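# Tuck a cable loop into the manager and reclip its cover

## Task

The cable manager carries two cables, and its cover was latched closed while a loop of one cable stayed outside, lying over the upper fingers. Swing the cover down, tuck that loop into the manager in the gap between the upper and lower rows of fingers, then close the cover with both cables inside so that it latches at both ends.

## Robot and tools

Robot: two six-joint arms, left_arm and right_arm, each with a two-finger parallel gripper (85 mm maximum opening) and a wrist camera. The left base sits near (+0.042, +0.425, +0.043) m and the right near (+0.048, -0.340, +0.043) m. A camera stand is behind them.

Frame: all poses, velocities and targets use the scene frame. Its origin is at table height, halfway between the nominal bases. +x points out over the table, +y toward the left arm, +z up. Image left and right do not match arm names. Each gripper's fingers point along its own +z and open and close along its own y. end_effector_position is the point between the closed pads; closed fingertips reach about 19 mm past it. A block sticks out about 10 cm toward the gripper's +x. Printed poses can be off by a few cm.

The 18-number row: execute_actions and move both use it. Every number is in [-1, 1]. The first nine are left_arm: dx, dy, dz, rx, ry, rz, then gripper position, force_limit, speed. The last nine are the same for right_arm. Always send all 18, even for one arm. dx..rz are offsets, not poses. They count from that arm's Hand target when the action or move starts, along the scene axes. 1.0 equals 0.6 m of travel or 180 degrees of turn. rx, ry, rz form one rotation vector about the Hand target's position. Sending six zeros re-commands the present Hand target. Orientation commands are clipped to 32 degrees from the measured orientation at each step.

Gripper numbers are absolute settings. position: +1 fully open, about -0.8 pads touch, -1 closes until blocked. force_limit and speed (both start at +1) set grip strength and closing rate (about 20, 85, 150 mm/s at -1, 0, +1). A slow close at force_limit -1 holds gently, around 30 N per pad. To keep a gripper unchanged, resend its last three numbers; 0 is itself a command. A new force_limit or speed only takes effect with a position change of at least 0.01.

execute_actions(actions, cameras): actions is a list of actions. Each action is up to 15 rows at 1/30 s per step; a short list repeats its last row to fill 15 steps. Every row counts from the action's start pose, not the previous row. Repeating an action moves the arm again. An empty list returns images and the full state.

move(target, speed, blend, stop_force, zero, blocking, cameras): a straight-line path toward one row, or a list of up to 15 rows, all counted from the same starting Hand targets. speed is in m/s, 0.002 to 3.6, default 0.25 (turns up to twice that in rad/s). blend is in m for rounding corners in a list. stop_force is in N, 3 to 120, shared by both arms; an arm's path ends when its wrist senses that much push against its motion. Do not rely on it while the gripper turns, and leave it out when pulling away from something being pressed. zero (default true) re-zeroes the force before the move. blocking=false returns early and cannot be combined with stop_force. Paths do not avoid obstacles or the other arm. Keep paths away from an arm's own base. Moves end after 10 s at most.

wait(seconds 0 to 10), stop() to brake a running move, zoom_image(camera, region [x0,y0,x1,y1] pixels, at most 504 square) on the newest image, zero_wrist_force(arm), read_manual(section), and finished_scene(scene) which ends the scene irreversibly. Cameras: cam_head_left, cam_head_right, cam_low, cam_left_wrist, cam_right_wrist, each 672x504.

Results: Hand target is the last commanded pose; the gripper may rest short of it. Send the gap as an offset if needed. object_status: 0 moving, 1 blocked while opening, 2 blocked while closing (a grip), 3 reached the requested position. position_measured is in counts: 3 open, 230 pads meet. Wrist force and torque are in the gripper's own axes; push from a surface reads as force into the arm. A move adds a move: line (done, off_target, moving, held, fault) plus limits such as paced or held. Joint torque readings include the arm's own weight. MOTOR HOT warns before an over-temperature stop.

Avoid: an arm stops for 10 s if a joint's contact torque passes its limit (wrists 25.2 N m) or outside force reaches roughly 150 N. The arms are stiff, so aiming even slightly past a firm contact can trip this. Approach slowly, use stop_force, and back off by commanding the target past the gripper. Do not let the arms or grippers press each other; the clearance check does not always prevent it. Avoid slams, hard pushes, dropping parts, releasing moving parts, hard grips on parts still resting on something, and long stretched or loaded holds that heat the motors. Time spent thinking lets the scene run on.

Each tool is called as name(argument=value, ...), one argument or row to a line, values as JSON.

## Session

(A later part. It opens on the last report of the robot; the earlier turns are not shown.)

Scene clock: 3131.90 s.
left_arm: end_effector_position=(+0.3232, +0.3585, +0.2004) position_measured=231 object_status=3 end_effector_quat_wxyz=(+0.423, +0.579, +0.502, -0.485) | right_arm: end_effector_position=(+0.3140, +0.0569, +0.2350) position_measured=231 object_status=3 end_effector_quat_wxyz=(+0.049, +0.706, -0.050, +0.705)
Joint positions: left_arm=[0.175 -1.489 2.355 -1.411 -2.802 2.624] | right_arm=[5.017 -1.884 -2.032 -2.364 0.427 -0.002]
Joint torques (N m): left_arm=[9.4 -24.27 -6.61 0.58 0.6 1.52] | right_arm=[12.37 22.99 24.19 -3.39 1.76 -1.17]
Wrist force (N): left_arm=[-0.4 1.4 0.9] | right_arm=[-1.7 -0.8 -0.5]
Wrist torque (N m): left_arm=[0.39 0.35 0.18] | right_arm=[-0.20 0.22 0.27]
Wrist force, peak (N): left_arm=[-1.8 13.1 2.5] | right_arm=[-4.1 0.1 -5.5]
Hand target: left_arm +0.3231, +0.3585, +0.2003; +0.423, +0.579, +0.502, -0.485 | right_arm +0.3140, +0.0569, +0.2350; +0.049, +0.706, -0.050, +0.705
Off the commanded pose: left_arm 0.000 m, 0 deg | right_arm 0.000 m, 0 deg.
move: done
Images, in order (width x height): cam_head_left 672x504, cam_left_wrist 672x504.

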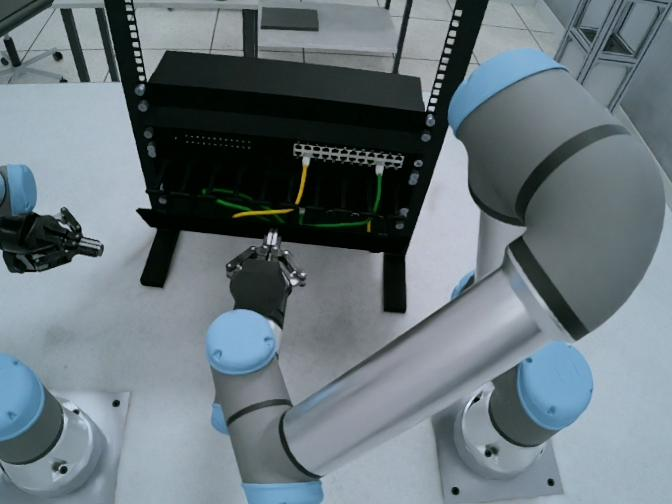

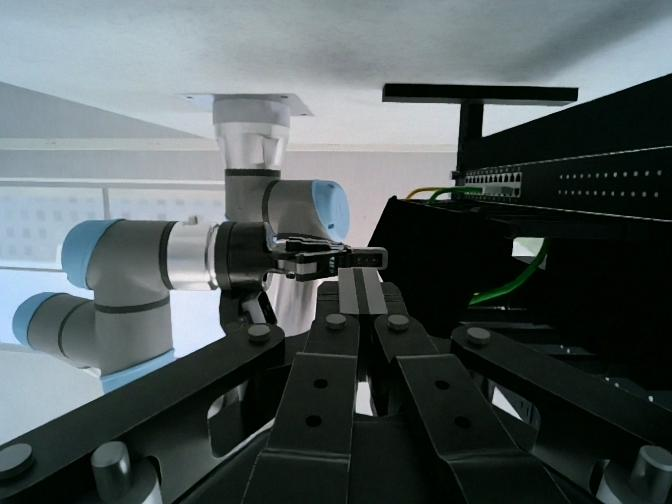

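move(
  target=[
    [-0.0189,-0.1342,-0.0255,0,0,0,-1,-0.8,-0.5,0,0,0,0,0,0,-1,-0.7,-0.8],
    [0.0175,-0.1393,-0.0255,0,0,0,-1,-0.8,-0.5,0,0,0,0,0,0,-1,-0.7,-0.8],
  ],
  speed=[0.08,0.03],
  stop_force=12,
  cameras=["cam_left_wrist","cam_head_left"],
)

Scene clock: 3142.17 s.
left_arm: end_effector_position=(+0.3335, +0.2749, +0.1850) position_measured=231 object_status=3 end_effector_quat_wxyz=(+0.423, +0.579, +0.502, -0.485) | right_arm: end_effector_position=(+0.3140, +0.0569, +0.2350) position_measured=231 object_status=3 end_effector_quat_wxyz=(+0.049, +0.706, -0.050, +0.705)
Joint positions: left_arm=[-0.082 -1.36 2.599 -2.604 -2.964 1.782] | right_arm=[5.017 -1.884 -2.032 -2.364 0.427 -0.002]
Joint torques (N m): left_arm=[-13.67 -12.69 -0.6 -3.68 -1.26 -1.55] | right_arm=[11.47 21.25 25.26 -3.33 1.94 -0.87]
Wrist force (N): left_arm=[-0.6 1.7 1.1] | right_arm=[-1.7 -1.0 -0.5]
Wrist torque (N m): left_arm=[0.45 0.36 0.27] | right_arm=[-0.24 0.23 0.27]
Wrist force, peak (N): left_arm=[-0.2 1.8 1.9] | right_arm=[-2.3 -1.2 -0.6]
Hand target: left_arm +0.3336, +0.2749, +0.1850; +0.423, +0.579, +0.502, -0.485 | right_arm +0.3140, +0.0569, +0.2350; +0.049, +0.706, -0.050, +0.705
Off the commanded pose: left_arm 0.000 m, 0 deg | right_arm 0.000 m, 0 deg.
move: done
Images, in order (width x height): cam_head_left 672x504, cam_left_wrist 672x504.

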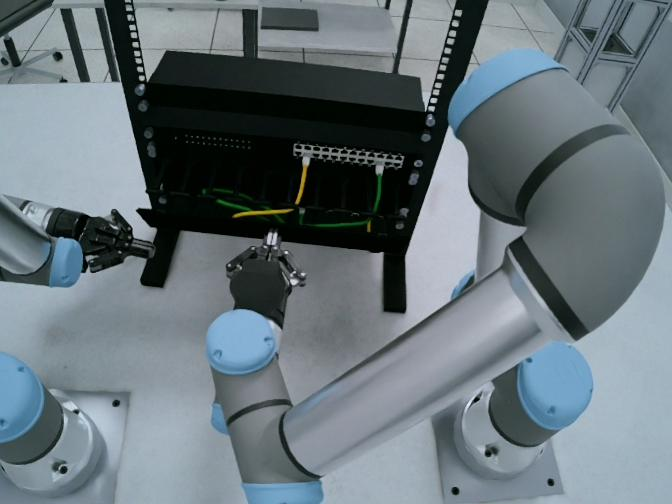

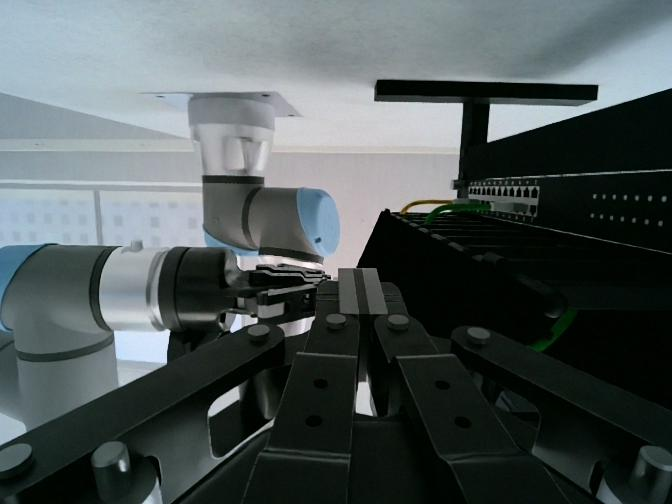

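move(
  target=[0,0,0,0,0,0,-1,-0.8,-0.5,-0.0908,0.0128,0,0,0,0,-1,-0.7,-0.8],
  speed=0.02,
  cameras=["cam_left_wrist","cam_right_wrist","cam_head_left"],
)

Scene clock: 3150.63 s.
left_arm: end_effector_position=(+0.3335, +0.2749, +0.1850) position_measured=231 object_status=3 end_effector_quat_wxyz=(+0.423, +0.579, +0.502, -0.485) | right_arm: end_effector_position=(+0.2596, +0.0645, +0.2350) position_measured=231 object_status=3 end_effector_quat_wxyz=(+0.049, +0.706, -0.050, +0.705)
Joint positions: left_arm=[-0.082 -1.36 2.599 -2.604 -2.964 1.782] | right_arm=[5.134 -1.903 -2.004 -2.373 0.544 -0.001]
Joint torques (N m): left_arm=[-7.92 -18.85 -14.59 -2.49 -3.75 -1.49] | right_arm=[14.97 21.59 26.22 -3.5 2.57 1.51]
Wrist force (N): left_arm=[1.0 1.3 1.6] | right_arm=[-1.8 -0.6 0.1]
Wrist torque (N m): left_arm=[0.46 0.29 0.25] | right_arm=[-0.21 0.28 0.20]
Wrist force, peak (N): left_arm=[2.6 0.8 2.4] | right_arm=[-2.4 -0.7 -0.6]
Hand target: left_arm +0.3336, +0.2749, +0.1850; +0.423, +0.579, +0.502, -0.485 | right_arm +0.2596, +0.0645, +0.2350; +0.049, +0.706, -0.050, +0.705
Off the commanded pose: left_arm 0.000 m, 0 deg | right_arm 0.000 m, 0 deg.
move: done
Images, in order (width x height): cam_head_left 672x504, cam_left_wrist 672x504, cam_right_wrist 672x504.

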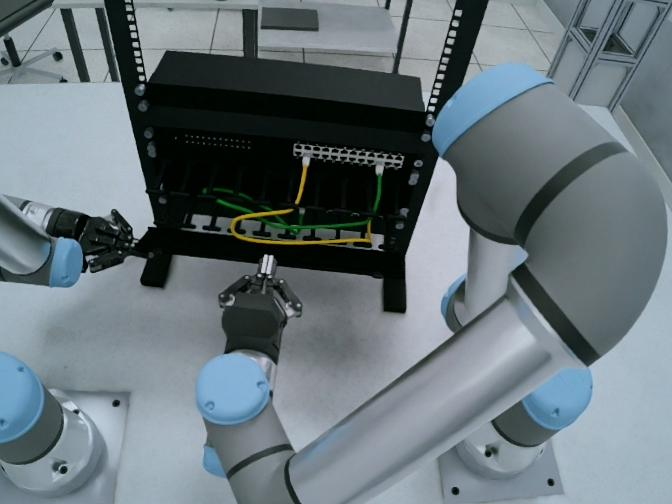

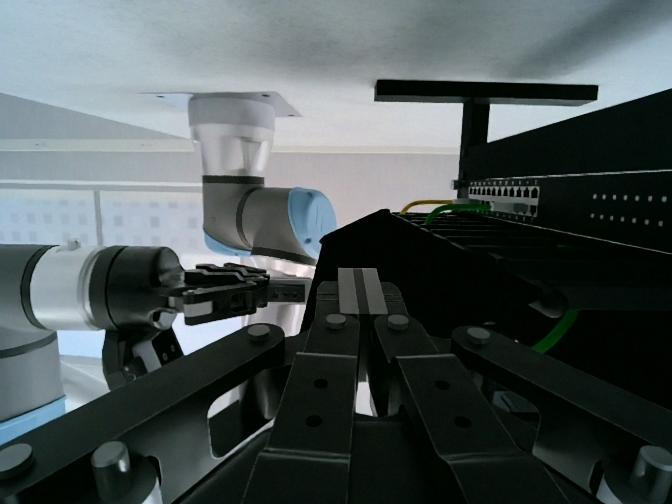

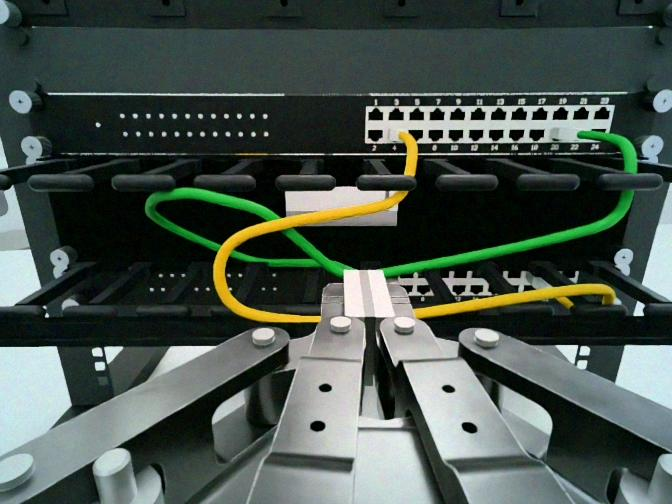

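zoom_image(
  camera="cam_right_wrist",
  region=[130, 240, 400, 350],
)

zoom_image(
  camera="cam_right_wrist",
  region=[390, 240, 660, 350],
)

Scaled by 1.867 from the camera's 672x504 image, which has a finer 960x720 frame.

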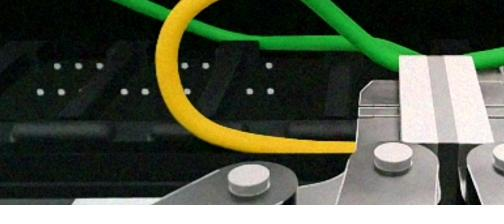

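Scaled by 1.867 from the camera's 672x504 image, which has a finer 960x720 frame.

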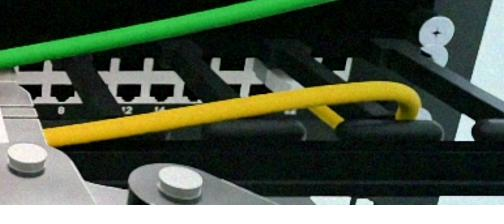

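move(
  target=[0,0,-0.0675,0,0,0,-1,-0.8,-0.5,-0.033,0.0046,0.05,0,0,0,-1,-0.7,-0.8],
  speed=0.03,
  cameras=["cam_left_wrist","cam_right_wrist","cam_head_left"],
)

Scene clock: 3222.17 s.
left_arm: end_effector_position=(+0.3336, +0.2750, +0.1446) position_measured=231 object_status=3 end_effector_quat_wxyz=(+0.423, +0.579, +0.502, -0.485) | right_arm: end_effector_position=(+0.2398, +0.0673, +0.2650) position_measured=231 object_status=3 end_effector_quat_wxyz=(+0.049, +0.706, -0.050, +0.705)
Joint positions: left_arm=[-0.082 -1.179 2.61 -2.794 -2.964 1.784] | right_arm=[5.174 -1.863 -1.96 -2.458 0.584 -0.001]
Joint torques (N m): left_arm=[-13.14 -15.49 3.2 -3.77 -3.81 -1.42] | right_arm=[15.53 40.16 27.36 -3.6 2.48 1.44]
Wrist force (N): left_arm=[0.7 2.3 1.0] | right_arm=[-1.4 -0.9 0.1]
Wrist torque (N m): left_arm=[0.43 0.29 0.25] | right_arm=[-0.25 0.22 0.17]
Wrist force, peak (N): left_arm=[0.9 2.4 1.3] | right_arm=[-2.2 -0.7 0.5]
Hand target: left_arm +0.3336, +0.2749, +0.1445; +0.423, +0.579, +0.502, -0.485 | right_arm +0.2398, +0.0673, +0.2650; +0.049, +0.706, -0.050, +0.705
Off the commanded pose: left_arm 0.000 m, 0 deg | right_arm 0.000 m, 0 deg.
move: done
Images, in order (width x height): cam_head_left 672x504, cam_left_wrist 672x504, cam_right_wrist 672x504.

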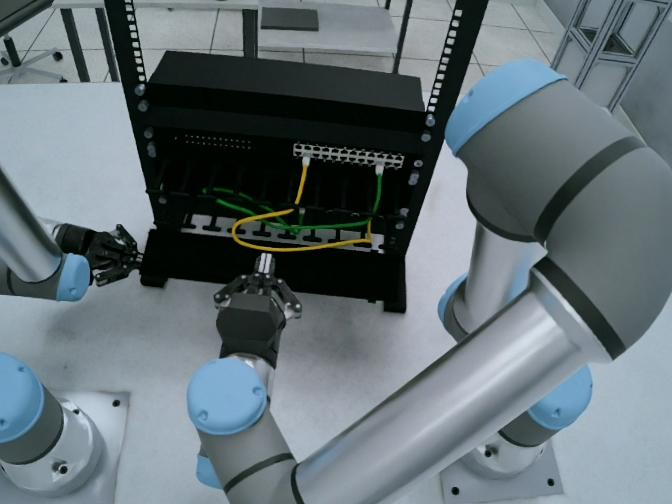

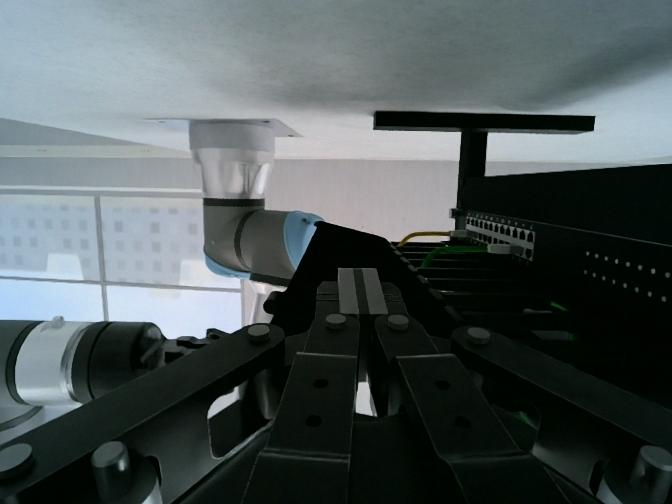

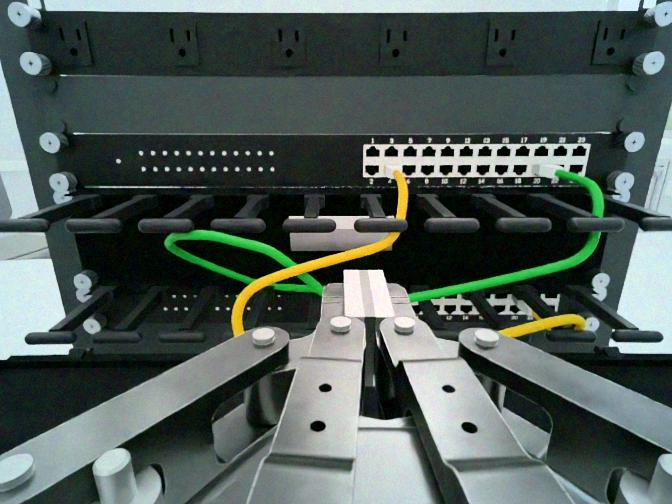

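move(
  target=[0,0,0,0,0,0,-1,-0.8,-0.5,0.027,-0.0712,0.1083,0.0387,0.2751,0,-1,-0.7,-0.8],
  speed=0.15,
  cameras=["cam_right_wrist"],
)

Scene clock: 3238.20 s.
left_arm: end_effector_position=(+0.3336, +0.2750, +0.1446) position_measured=231 object_status=3 end_effector_quat_wxyz=(+0.423, +0.579, +0.502, -0.485) | right_arm: end_effector_position=(+0.2559, +0.0246, +0.3299) position_measured=231 object_status=3 end_effector_quat_wxyz=(+0.024, +0.938, -0.066, +0.341)
Joint positions: left_arm=[-0.082 -1.179 2.61 -2.794 -2.964 1.784] | right_arm=[4.965 -1.293 -1.996 -1.722 0.931 -1.095]
Joint torques (N m): left_arm=[-13.74 -15.47 3.74 -3.78 -3.8 -1.45] | right_arm=[-14.5 22.33 35.2 4.82 1.11 -1.11]
Wrist force (N): left_arm=[0.7 2.3 0.8] | right_arm=[-1.6 -0.3 -0.3]
Wrist torque (N m): left_arm=[0.46 0.30 0.25] | right_arm=[-0.15 0.38 0.35]
Wrist force, peak (N): left_arm=[0.7 2.5 1.1] | right_arm=[-2.3 -0.9 0.1]
Hand target: left_arm +0.3336, +0.2750, +0.1446; +0.423, +0.579, +0.502, -0.485 | right_arm +0.2560, +0.0246, +0.3300; +0.024, +0.938, -0.066, +0.340
Off the commanded pose: left_arm 0.000 m, 0 deg | right_arm 0.000 m, 0 deg.
move: done
Images, in order (width x height): cam_right_wrist 672x504.

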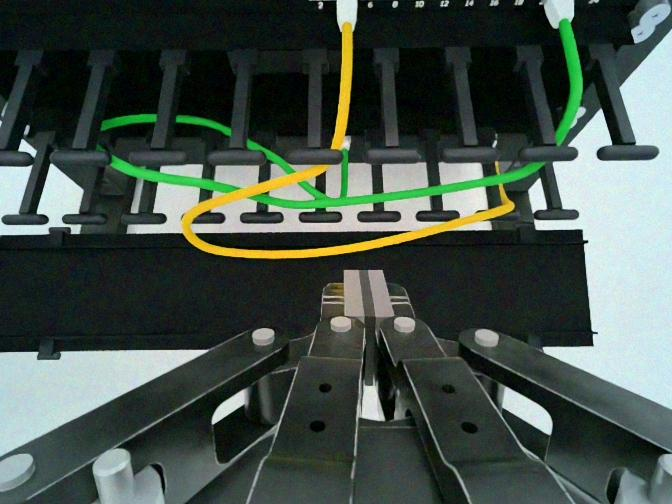

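move(
  target=[
    [0,0,0,0,0,0,-1,-0.8,-0.5,0.0157,0.124,-0.03,0.3688,-0.1399,-0.3227,-0.4,-0.7,-0.8],
    [0,0,0,0,0,0,-1,-0.8,-0.5,0.0157,0.124,-0.158,0.3688,-0.1399,-0.3227,-0.4,-0.7,-0.8],
  ],
  speed=[0.15,0.1],
  cameras=["cam_right_wrist", "cam_left_wrist", "cam_head_left"],
)

Scene clock: 3321.77 s.
left_arm: end_effector_position=(+0.3336, +0.2750, +0.1446) position_measured=231 object_status=3 end_effector_quat_wxyz=(+0.423, +0.579, +0.502, -0.485) | right_arm: end_effector_position=(+0.2653, +0.0990, +0.2352) position_measured=179 object_status=3 end_effector_quat_wxyz=(+0.329, -0.568, +0.654, -0.377)
Joint positions: left_arm=[-0.082 -1.179 2.61 -2.794 -2.964 1.784] | right_arm=[5.025 -1.655 -2.04 -1.646 0.667 0.749]
Joint torques (N m): left_arm=[-12.96 -16.3 2.43 -3.82 -3.89 -1.35] | right_arm=[-14.34 15.4 10.26 4.14 -3.9 -1.61]
Wrist force (N): left_arm=[0.8 2.1 0.8] | right_arm=[1.2 0.6 0.0]
Wrist torque (N m): left_arm=[0.42 0.28 0.25] | right_arm=[0.08 -0.23 0.09]
Wrist force, peak (N): left_arm=[0.9 2.5 0.9] | right_arm=[-1.8 -0.3 -0.8]
Hand target: left_arm +0.3336, +0.2750, +0.1446; +0.423, +0.579, +0.502, -0.485 | right_arm +0.2654, +0.0990, +0.2352; +0.329, -0.568, +0.654, -0.377
Off the commanded pose: left_arm 0.000 m, 0 deg | right_arm 0.000 m, 0 deg.
move: done
Images, in order (width x height): cam_head_left 672x504, cam_left_wrist 672x504, cam_right_wrist 672x504.

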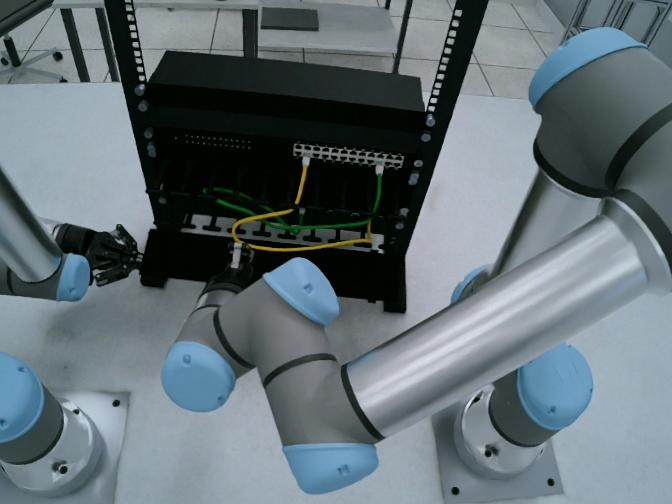

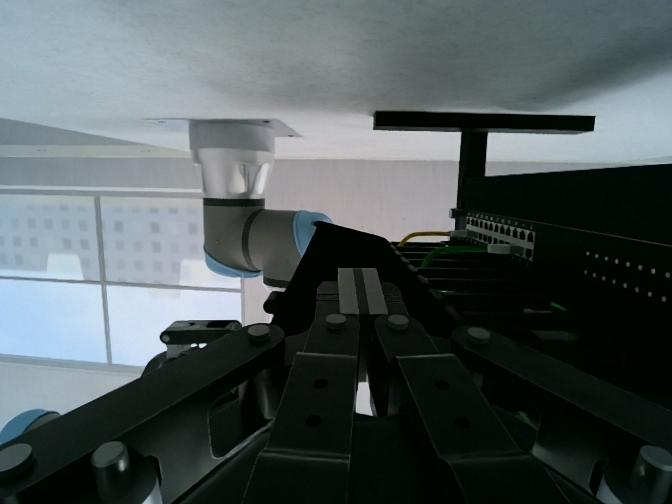

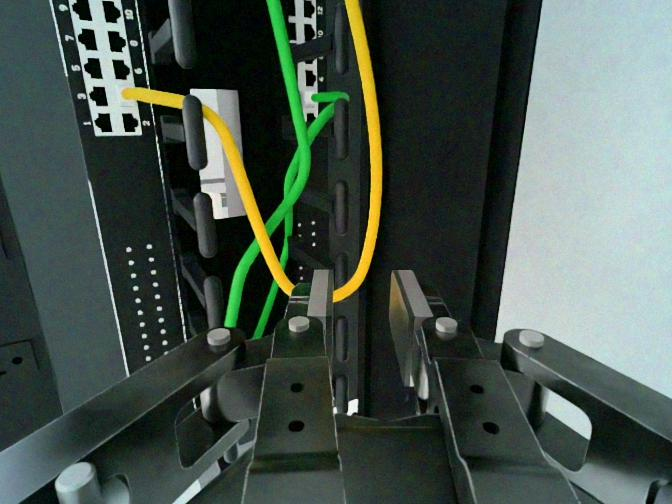

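move(
  target=[0,0,0,0,0,0,-1,-0.8,-0.5,0.0589,-0.0083,-0.0483,0,0,0,-0.4,-0.7,-0.8],
  speed=0.05,
  cameras=["cam_right_wrist"],
)

zoom_image(
  camera="cam_right_wrist",
  region=[260, 150, 460, 350],
)

Scene clock: 3341.57 s.
left_arm: end_effector_position=(+0.3336, +0.2750, +0.1446) position_measured=231 object_status=3 end_effector_quat_wxyz=(+0.423, +0.579, +0.502, -0.485) | right_arm: end_effector_position=(+0.3007, +0.0940, +0.2062) position_measured=179 object_status=3 end_effector_quat_wxyz=(+0.329, -0.568, +0.654, -0.377)
Joint positions: left_arm=[-0.082 -1.179 2.61 -2.794 -2.964 1.784] | right_arm=[4.952 -1.691 -2.11 -1.459 0.626 0.647]
Joint torques (N m): left_arm=[-13.08 -16.15 3.62 -3.78 -3.79 -1.52] | right_arm=[-14.6 16.97 8.91 4.38 -4.02 -1.47]
Wrist force (N): left_arm=[0.6 2.2 0.9] | right_arm=[1.1 0.3 -0.3]
Wrist torque (N m): left_arm=[0.44 0.30 0.25] | right_arm=[0.02 -0.22 0.12]
Wrist force, peak (N): left_arm=[0.9 2.4 0.9] | right_arm=[1.4 0.9 0.0]
Hand target: left_arm +0.3336, +0.2750, +0.1446; +0.423, +0.579, +0.502, -0.485 | right_arm +0.3007, +0.0940, +0.2062; +0.329, -0.568, +0.654, -0.377
Off the commanded pose: left_arm 0.000 m, 0 deg | right_arm 0.000 m, 0 deg.
move: done
Images, in order (width x height): cam_right_wrist 672x504.

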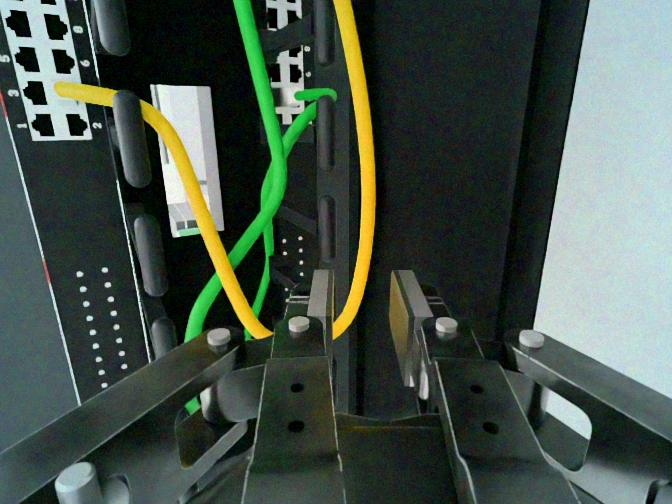

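Scaled by 2.520 from the camera's 672x504 image, which has a finer 960x720 frame.

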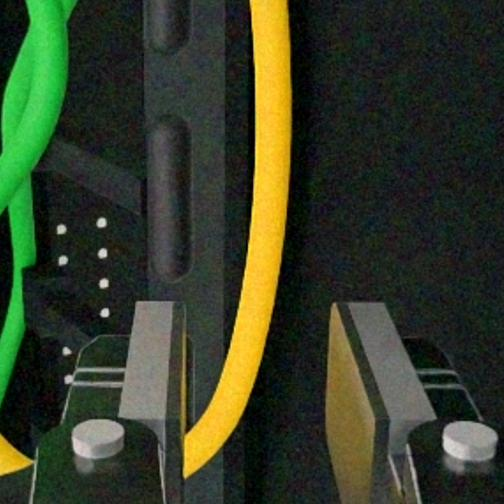

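move(
  target=[0,0,-0.0442,0,0,0,-1,-0.8,-0.5,0,0,0,0,0,0,-0.4,-0.7,-0.8],
  speed=0.03,
  cameras=["cam_right_wrist","cam_left_wrist"],
)

Scene clock: 3372.30 s.
left_arm: end_effector_position=(+0.3336, +0.2750, +0.1180) position_measured=231 object_status=3 end_effector_quat_wxyz=(+0.423, +0.579, +0.502, -0.485) | right_arm: end_effector_position=(+0.3007, +0.0940, +0.2062) position_measured=179 object_status=3 end_effector_quat_wxyz=(+0.329, -0.568, +0.654, -0.377)
Joint positions: left_arm=[-0.082 -1.057 2.607 -2.911 -2.964 1.786] | right_arm=[4.952 -1.691 -2.11 -1.458 0.626 0.647]
Joint torques (N m): left_arm=[-12.58 -18.24 6.67 -3.74 -3.85 -1.5] | right_arm=[-15.16 17.01 8.94 4.19 -3.83 -1.24]
Wrist force (N): left_arm=[-0.1 2.3 1.1] | right_arm=[1.5 0.4 -0.1]
Wrist torque (N m): left_arm=[0.45 0.36 0.25] | right_arm=[0.04 -0.29 0.11]
Wrist force, peak (N): left_arm=[0.2 2.7 1.2] | right_arm=[1.6 0.6 0.0]
Hand target: left_arm +0.3336, +0.2750, +0.1180; +0.423, +0.579, +0.502, -0.485 | right_arm +0.3007, +0.0940, +0.2062; +0.329, -0.568, +0.654, -0.377
Off the commanded pose: left_arm 0.000 m, 0 deg | right_arm 0.000 m, 0 deg.
move: done
Images, in order (width x height): cam_left_wrist 672x504, cam_right_wrist 672x504.

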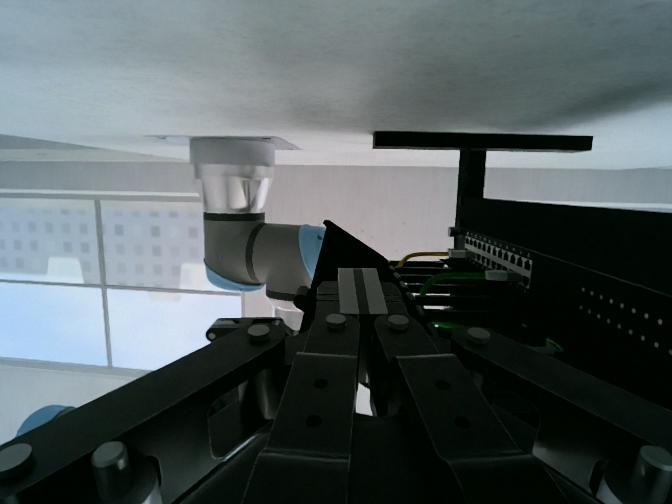

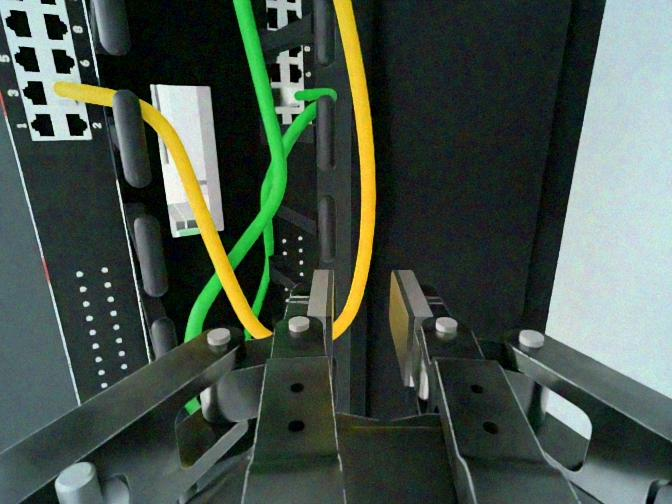

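move(
  target=[0,0,0,0,0,0,-1,-0.8,-0.5,0.0409,-0.0058,-0.032,0,0,0,-0.4,-0.7,-0.8],
  speed=0.03,
  stop_force=8,
  cameras=["cam_right_wrist"],
)

zoom_image(
  camera="cam_right_wrist",
  region=[260, 150, 460, 350],
)

Scene clock: 3385.13 s.
left_arm: end_effector_position=(+0.3336, +0.2750, +0.1180) position_measured=231 object_status=3 end_effector_quat_wxyz=(+0.422, +0.579, +0.502, -0.485) | right_arm: end_effector_position=(+0.3253, +0.0905, +0.1870) position_measured=179 object_status=3 end_effector_quat_wxyz=(+0.329, -0.568, +0.654, -0.377)
Joint positions: left_arm=[-0.082 -1.057 2.607 -2.912 -2.964 1.785] | right_arm=[4.899 -1.726 -2.151 -1.317 0.6 0.568]
Joint torques (N m): left_arm=[-13.54 -18.03 6.17 -3.8 -3.86 -1.55] | right_arm=[-14.36 16.56 6.48 4.33 -4.07 -1.37]
Wrist force (N): left_arm=[0.4 2.4 1.0] | right_arm=[1.1 0.5 -0.3]
Wrist torque (N m): left_arm=[0.47 0.29 0.26] | right_arm=[0.07 -0.22 0.11]
Wrist force, peak (N): left_arm=[0.4 2.7 0.9] | right_arm=[1.5 0.8 -0.2]
Hand target: left_arm +0.3336, +0.2750, +0.1180; +0.422, +0.579, +0.502, -0.485 | right_arm +0.3253, +0.0905, +0.1870; +0.329, -0.568, +0.654, -0.377
Off the commanded pose: left_arm 0.000 m, 0 deg | right_arm 0.000 m, 0 deg.
move: done
Images, in order (width x height): cam_right_wrist 672x504.

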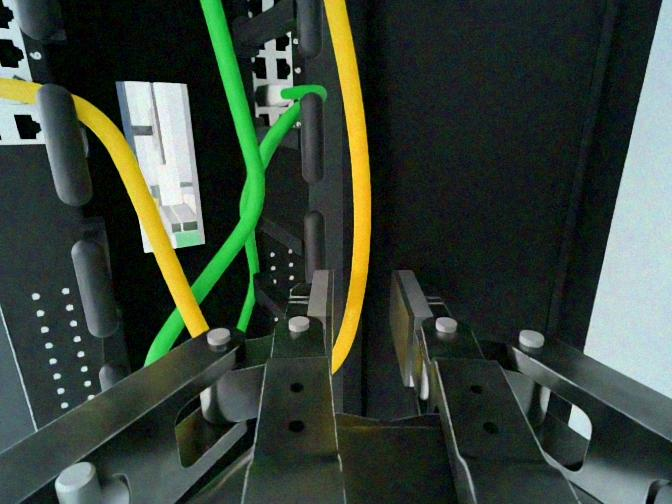

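Scaled by 2.520 from the camera's 672x504 image, which has a finer 960x720 frame.

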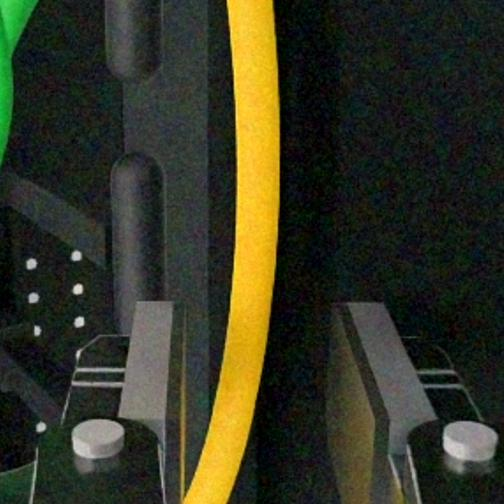

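execute_actions(
  actions=[
    [[0,0,0,0,0,0,-1,-0.8,-0.5,0,0,0,0,0,0,-1,-0.9,-0.8]],
    [[0,0,0,0,0,0,-1,-0.8,-0.5,0,0,0,0,0,0,-1,-0.9,-0.8]],
  ],
  cameras=["cam_right_wrist"],
)

Scene clock: 3392.77 s.
left_arm: end_effector_position=(+0.3336, +0.2750, +0.1180) position_measured=231 object_status=3 end_effector_quat_wxyz=(+0.422, +0.579, +0.502, -0.485) | right_arm: end_effector_position=(+0.3253, +0.0905, +0.1870) position_measured=231 object_status=3 end_effector_quat_wxyz=(+0.329, -0.568, +0.654, -0.377)
Joint positions: left_arm=[-0.082 -1.057 2.607 -2.912 -2.964 1.785] | right_arm=[4.899 -1.726 -2.151 -1.317 0.6 0.568]
Joint torques (N m): left_arm=[-13.48 -18.08 6.35 -3.78 -3.82 -1.5] | right_arm=[-15.22 18.16 7.69 4.36 -3.95 -1.23]
Wrist force (N): left_arm=[0.3 2.3 0.8] | right_arm=[1.1 0.5 -0.3]
Wrist torque (N m): left_arm=[0.46 0.30 0.26] | right_arm=[0.06 -0.22 0.11]
Wrist force, peak (N): left_arm=[0.0 2.5 1.2] | right_arm=[1.4 0.9 -0.2]
Hand target: left_arm +0.3336, +0.2750, +0.1180; +0.422, +0.579, +0.502, -0.485 | right_arm +0.3253, +0.0905, +0.1870; +0.329, -0.568, +0.654, -0.377
Off the commanded pose: left_arm 0.000 m, 0 deg | right_arm 0.000 m, 0 deg.
Step readings (end_effector_position of left_arm | right_arm):
0: (+0.3336, +0.2750, +0.1180) | (+0.3253, +0.0905, +0.1870)
1: (+0.3336, +0.2750, +0.1180) | (+0.3253, +0.0905, +0.1870)
2: (+0.3336, +0.2750, +0.1180) | (+0.3253, +0.0905, +0.1870)
4: (+0.3336, +0.2750, +0.1180) | (+0.3253, +0.0905, +0.1870)
8: (+0.3336, +0.2750, +0.1180) | (+0.3253, +0.0905, +0.1870)
15: (+0.3336, +0.2750, +0.1180) | (+0.3253, +0.0905, +0.1870)
16: (+0.3336, +0.2750, +0.1180) | (+0.3253, +0.0905, +0.1870)
17: (+0.3336, +0.2750, +0.1180) | (+0.3253, +0.0905, +0.1870)
19: (+0.3336, +0.2750, +0.1180) | (+0.3253, +0.0905, +0.1870)
23: (+0.3336, +0.2750, +0.1180) | (+0.3253, +0.0905, +0.1870)
30: (+0.3336, +0.2750, +0.1180) | (+0.3253, +0.0905, +0.1870)
Images, in order (width x height): cam_right_wrist 672x504.

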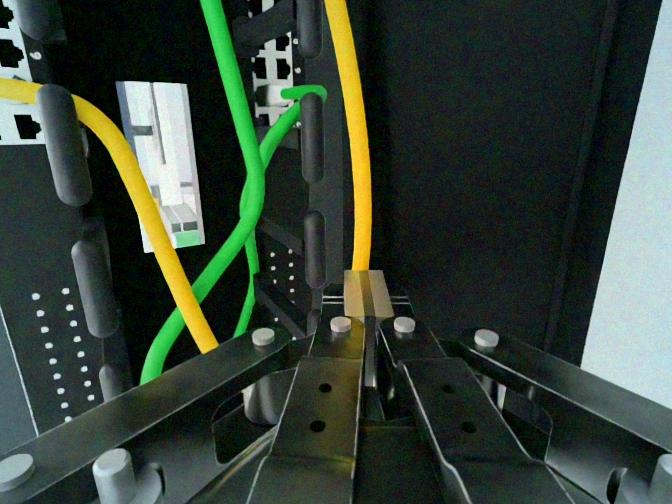

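zoom_image(
  camera="cam_right_wrist",
  region=[310, 220, 420, 340],
)

Scaled by 4.200 from the camera's 672x504 image, which has a finer 960x720 frame.

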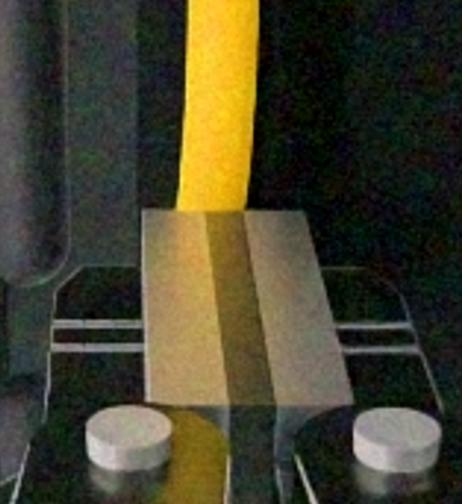

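move(
  target=[
    [0,0,0,0,0,0,-1,-0.8,-0.5,-0.0572,0.008,0.0333,0,0,0,-1,-0.9,-0.8],
    [0,0,0,0,0,0,-1,-0.8,-0.5,-0.0502,0.0575,0.06,0,0,0,-1,-0.9,-0.8],
  ],
  speed=[0.05,0.08],
  cameras=["cam_right_wrist"],
)

execute_actions(
  actions=[
    [[0,0,0,0,0,0,-1,-0.8,-0.5,0,0,0,0,0,0,-0.4,-0.7,-0.5]],
  ],
  cameras=["cam_right_wrist", "cam_head_left"],
)

Scene clock: 3427.07 s.
left_arm: end_effector_position=(+0.3336, +0.2750, +0.1180) position_measured=231 object_status=3 end_effector_quat_wxyz=(+0.422, +0.579, +0.502, -0.485) | right_arm: end_effector_position=(+0.2951, +0.1250, +0.2229) position_measured=231 object_status=3 end_effector_quat_wxyz=(+0.329, -0.568, +0.654, -0.377)
Joint positions: left_arm=[-0.082 -1.057 2.607 -2.912 -2.964 1.785] | right_arm=[4.949 -1.733 -2.008 -1.515 0.624 0.643]
Joint torques (N m): left_arm=[-13.25 -18.73 6.21 -3.69 -3.69 -1.47] | right_arm=[-14.44 19.49 31.12 -0.8 -4.14 -1.39]
Wrist force (N): left_arm=[0.0 2.3 1.1] | right_arm=[0.9 0.3 -0.1]
Wrist torque (N m): left_arm=[0.46 0.34 0.26] | right_arm=[0.01 -0.18 0.11]
Wrist force, peak (N): left_arm=[0.0 2.7 0.9] | right_arm=[2.1 0.6 0.2]
Hand target: left_arm +0.3336, +0.2750, +0.1180; +0.422, +0.579, +0.502, -0.485 | right_arm +0.2951, +0.1250, +0.2230; +0.329, -0.568, +0.654, -0.377
Off the commanded pose: left_arm 0.000 m, 0 deg | right_arm 0.000 m, 0 deg.
move: done
Images, in order (width x height): cam_right_wrist 672x504.

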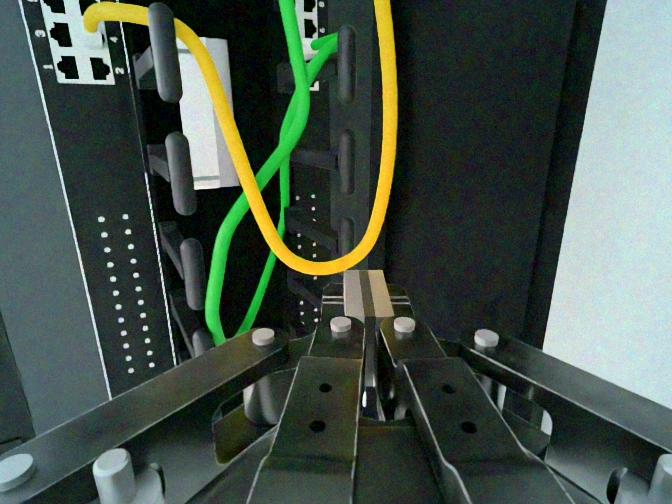

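Scene clock: 3427.77 s.
left_arm: end_effector_position=(+0.3336, +0.2750, +0.1180) position_measured=231 object_status=3 end_effector_quat_wxyz=(+0.422, +0.579, +0.502, -0.485) | right_arm: end_effector_position=(+0.2951, +0.1250, +0.2230) position_measured=179 object_status=0 end_effector_quat_wxyz=(+0.329, -0.568, +0.654, -0.377)
Joint positions: left_arm=[-0.082 -1.057 2.607 -2.912 -2.964 1.785] | right_arm=[4.949 -1.733 -2.008 -1.515 0.624 0.643]
Joint torques (N m): left_arm=[-12.77 -17.99 6.09 -3.66 -3.75 -1.52] | right_arm=[-16.08 19.36 31.11 -1.06 -3.97 -1.5]
Wrist force (N): left_arm=[0.1 2.1 0.9] | right_arm=[1.1 0.3 -0.1]
Wrist torque (N m): left_arm=[0.44 0.33 0.25] | right_arm=[0.03 -0.22 0.11]
Wrist force, peak (N): left_arm=[0.1 2.6 0.9] | right_arm=[1.6 0.3 -0.2]
Hand target: left_arm +0.3336, +0.2750, +0.1180; +0.422, +0.579, +0.502, -0.485 | right_arm +0.2951, +0.1250, +0.2230; +0.329, -0.568, +0.654, -0.377
Off the commanded pose: left_arm 0.000 m, 0 deg | right_arm 0.000 m, 0 deg.
Step readings (end_effector_position of left_arm | right_arm):
0: (+0.3336, +0.2750, +0.1180) | (+0.2951, +0.1250, +0.2229)
1: (+0.3336, +0.2750, +0.1180) | (+0.2951, +0.1250, +0.2230)
2: (+0.3336, +0.2750, +0.1180) | (+0.2951, +0.1250, +0.2230)
4: (+0.3336, +0.2750, +0.1180) | (+0.2951, +0.1250, +0.2230)
8: (+0.3336, +0.2750, +0.1180) | (+0.2951, +0.1250, +0.2230)
15: (+0.3336, +0.2750, +0.1180) | (+0.2951, +0.1250, +0.2230)
Images, in order (width x height): cam_head_left 672x504, cam_right_wrist 672x504.

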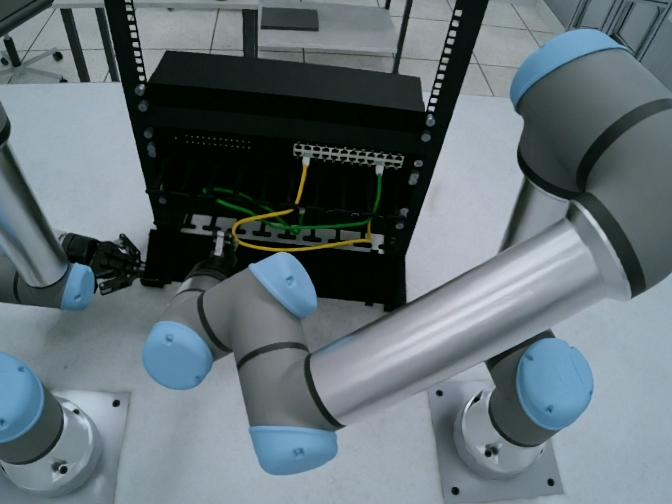

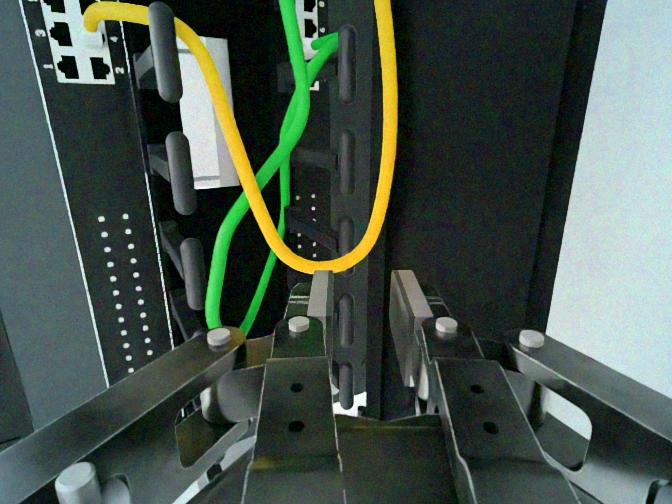

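zoom_image(
  camera="cam_right_wrist",
  region=[270, 180, 430, 340],
)

Scaled by 3.150 from the camera's 672x504 image, which has a finer 960x720 frame.

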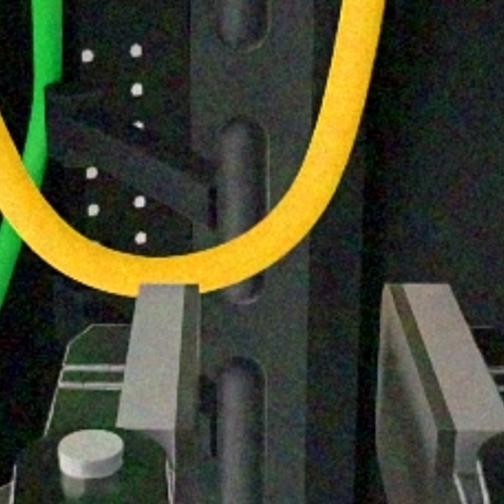

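move(
  target=[0,0,0,0,0,0,-1,-0.8,-0.5,0.0695,-0.0098,-0.0405,0,0,0,-0.4,-0.7,-0.5],
  speed=0.04,
  stop_force=8,
  cameras=["cam_right_wrist"],
)

zoom_image(
  camera="cam_right_wrist",
  region=[270, 200, 450, 380],
)

Scene clock: 3458.43 s.
left_arm: end_effector_position=(+0.3336, +0.2750, +0.1180) position_measured=231 object_status=3 end_effector_quat_wxyz=(+0.422, +0.579, +0.502, -0.485) | right_arm: end_effector_position=(+0.3368, +0.1191, +0.1987) position_measured=179 object_status=3 end_effector_quat_wxyz=(+0.329, -0.568, +0.654, -0.377)
Joint positions: left_arm=[-0.082 -1.057 2.607 -2.912 -2.964 1.785] | right_arm=[4.865 -1.773 -2.067 -1.309 0.585 0.513]
Joint torques (N m): left_arm=[-12.88 -17.59 6.22 -3.56 -3.71 -1.29] | right_arm=[-15.27 20.23 9.9 4.67 -3.98 -1.6]
Wrist force (N): left_arm=[0.0 2.4 1.0] | right_arm=[0.8 0.5 -0.5]
Wrist torque (N m): left_arm=[0.47 0.34 0.26] | right_arm=[0.07 -0.20 0.10]
Wrist force, peak (N): left_arm=[0.3 2.6 1.0] | right_arm=[1.6 0.2 -0.2]
Hand target: left_arm +0.3336, +0.2750, +0.1180; +0.422, +0.579, +0.502, -0.485 | right_arm +0.3368, +0.1191, +0.1987; +0.329, -0.568, +0.654, -0.377
Off the commanded pose: left_arm 0.000 m, 0 deg | right_arm 0.000 m, 0 deg.
move: done
Images, in order (width x height): cam_right_wrist 672x504.

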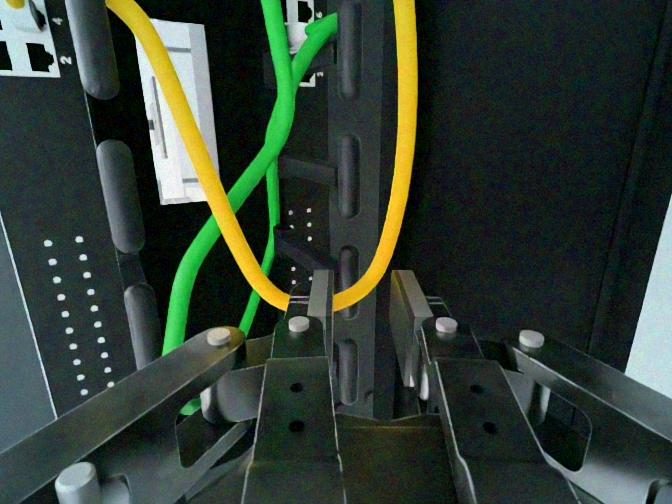

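Scaled by 2.800 from the camera's 672x504 image, which has a finer 960x720 frame.

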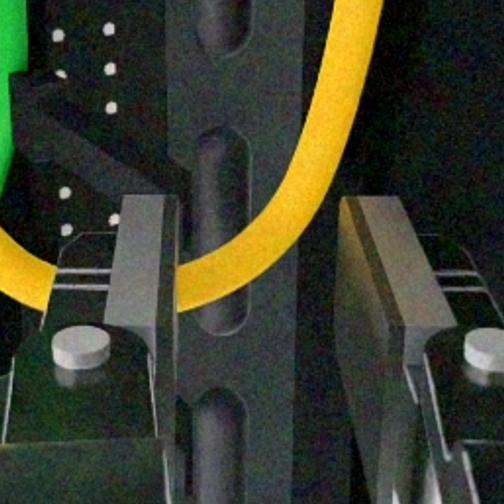

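move(
  target=[0,0,0,0,0,0,-1,-0.8,-0.5,0.0172,-0.0024,-0.01,0,0,0,-0.4,-0.7,-0.5],
  speed=0.03,
  stop_force=8,
  cameras=["cam_right_wrist"],
)

zoom_image(
  camera="cam_right_wrist",
  region=[270, 200, 450, 380],
)

Scene clock: 3506.60 s.
left_arm: end_effector_position=(+0.3336, +0.2750, +0.1180) position_measured=231 object_status=3 end_effector_quat_wxyz=(+0.422, +0.579, +0.502, -0.485) | right_arm: end_effector_position=(+0.3461, +0.1178, +0.1933) position_measured=179 object_status=3 end_effector_quat_wxyz=(+0.329, -0.568, +0.654, -0.377)
Joint positions: left_arm=[-0.082 -1.057 2.607 -2.912 -2.964 1.785] | right_arm=[4.846 -1.784 -2.078 -1.261 0.577 0.481]
Joint torques (N m): left_arm=[-12.88 -18.9 5.92 -3.82 -3.7 -1.25] | right_arm=[11.77 38.95 28.61 -0.75 0.85 1.34]
Wrist force (N): left_arm=[0.9 3.2 0.7] | right_arm=[2.5 0.4 -9.0]
Wrist torque (N m): left_arm=[0.48 0.30 0.26] | right_arm=[-0.09 -0.29 -0.05]
Wrist force, peak (N): left_arm=[2.6 6.4 -0.3] | right_arm=[11.1 -1.3 -28.2]
Hand target: left_arm +0.3336, +0.2750, +0.1180; +0.422, +0.579, +0.502, -0.485 | right_arm +0.3461, +0.1178, +0.1933; +0.329, -0.568, +0.654, -0.377 (not the last commanded pose)
Off the commanded pose: left_arm 0.000 m, 0 deg | right_arm 0.001 m, 0 deg.
move: contact (right_arm)
Images, in order (width x height): cam_right_wrist 672x504.

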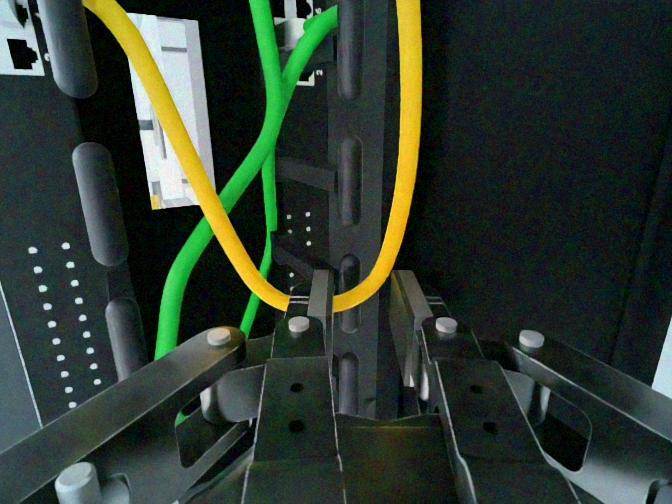

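Scaled by 2.800 from the camera's 672x504 image, which has a finer 960x720 frame.

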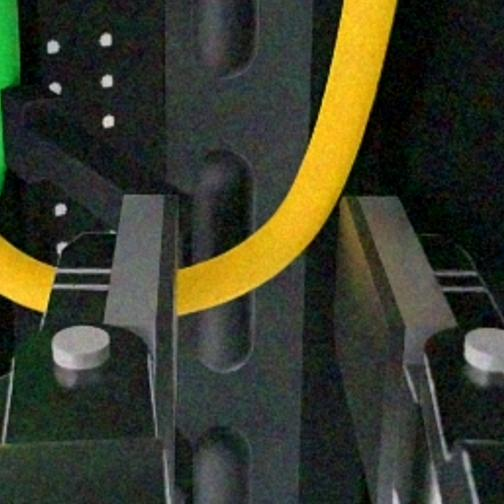

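move(
  target=[
    [0,0,0,0,0,0,-1,-0.8,-0.5,-0.0715,0.01,0.0417,0,0,0,-0.4,-0.7,-0.5],
    [0,0,0,0,0,0,-1,-0.8,-0.5,-0.0114,0.0016,0.0462,0.0232,0.1651,0,-0.4,-0.7,-0.5],
  ],
  speed=[0.05,0.08],
  cameras=["cam_right_wrist", "cam_left_wrist"],
)

zoom_image(
  camera="cam_right_wrist",
  region=[250, 180, 450, 360],
)

Scene clock: 3540.90 s.
left_arm: end_effector_position=(+0.3336, +0.2750, +0.1180) position_measured=231 object_status=3 end_effector_quat_wxyz=(+0.422, +0.579, +0.502, -0.485) | right_arm: end_effector_position=(+0.3393, +0.1188, +0.2210) position_measured=179 object_status=3 end_effector_quat_wxyz=(+0.170, -0.633, +0.729, -0.195)
Joint positions: left_arm=[-0.082 -1.057 2.607 -2.912 -2.964 1.785] | right_arm=[4.667 -1.66 -1.96 -1.135 1.049 0.089]
Joint torques (N m): left_arm=[-12.33 -24 6.06 -3.7 -3.49 -1.18] | right_arm=[-14.51 18.06 33.95 4.83 1.52 -1.32]
Wrist force (N): left_arm=[0.4 2.1 1.2] | right_arm=[0.5 0.5 -0.6]
Wrist torque (N m): left_arm=[0.45 0.31 0.26] | right_arm=[0.01 -0.06 0.24]
Wrist force, peak (N): left_arm=[1.0 3.3 0.8] | right_arm=[2.6 0.4 -9.5]
Hand target: left_arm +0.3336, +0.2750, +0.1180; +0.422, +0.579, +0.502, -0.485 | right_arm +0.3393, +0.1188, +0.2210; +0.170, -0.633, +0.729, -0.195
Off the commanded pose: left_arm 0.000 m, 0 deg | right_arm 0.000 m, 0 deg.
move: done
Images, in order (width x height): cam_left_wrist 672x504, cam_right_wrist 672x504.

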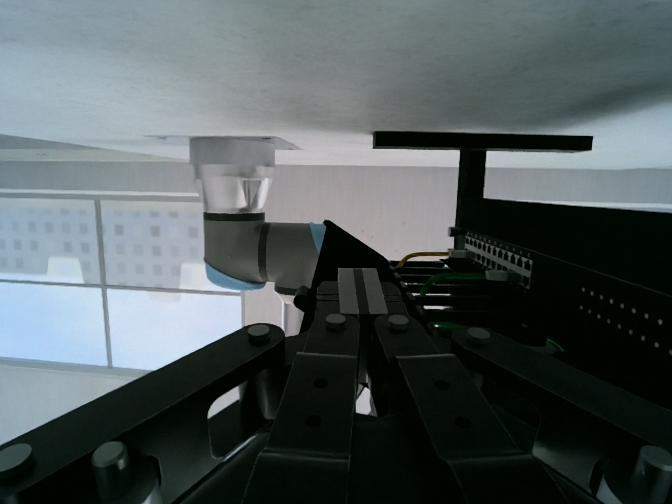

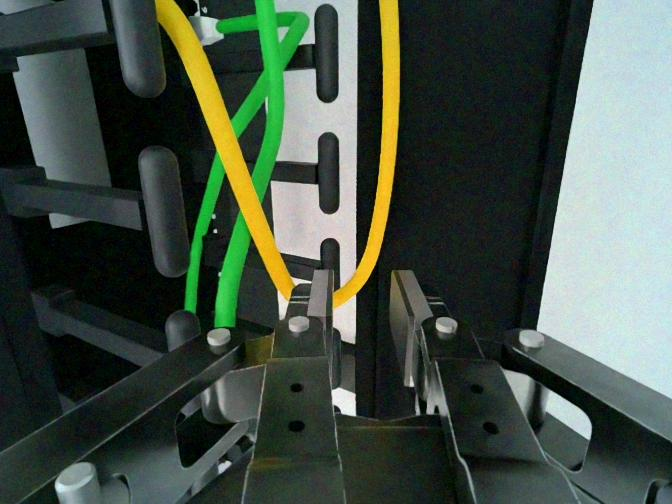

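Scaled by 2.520 from the camera's 672x504 image, which has a finer 960x720 frame.

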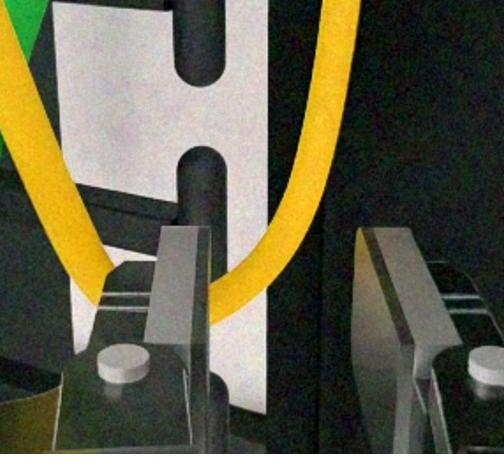

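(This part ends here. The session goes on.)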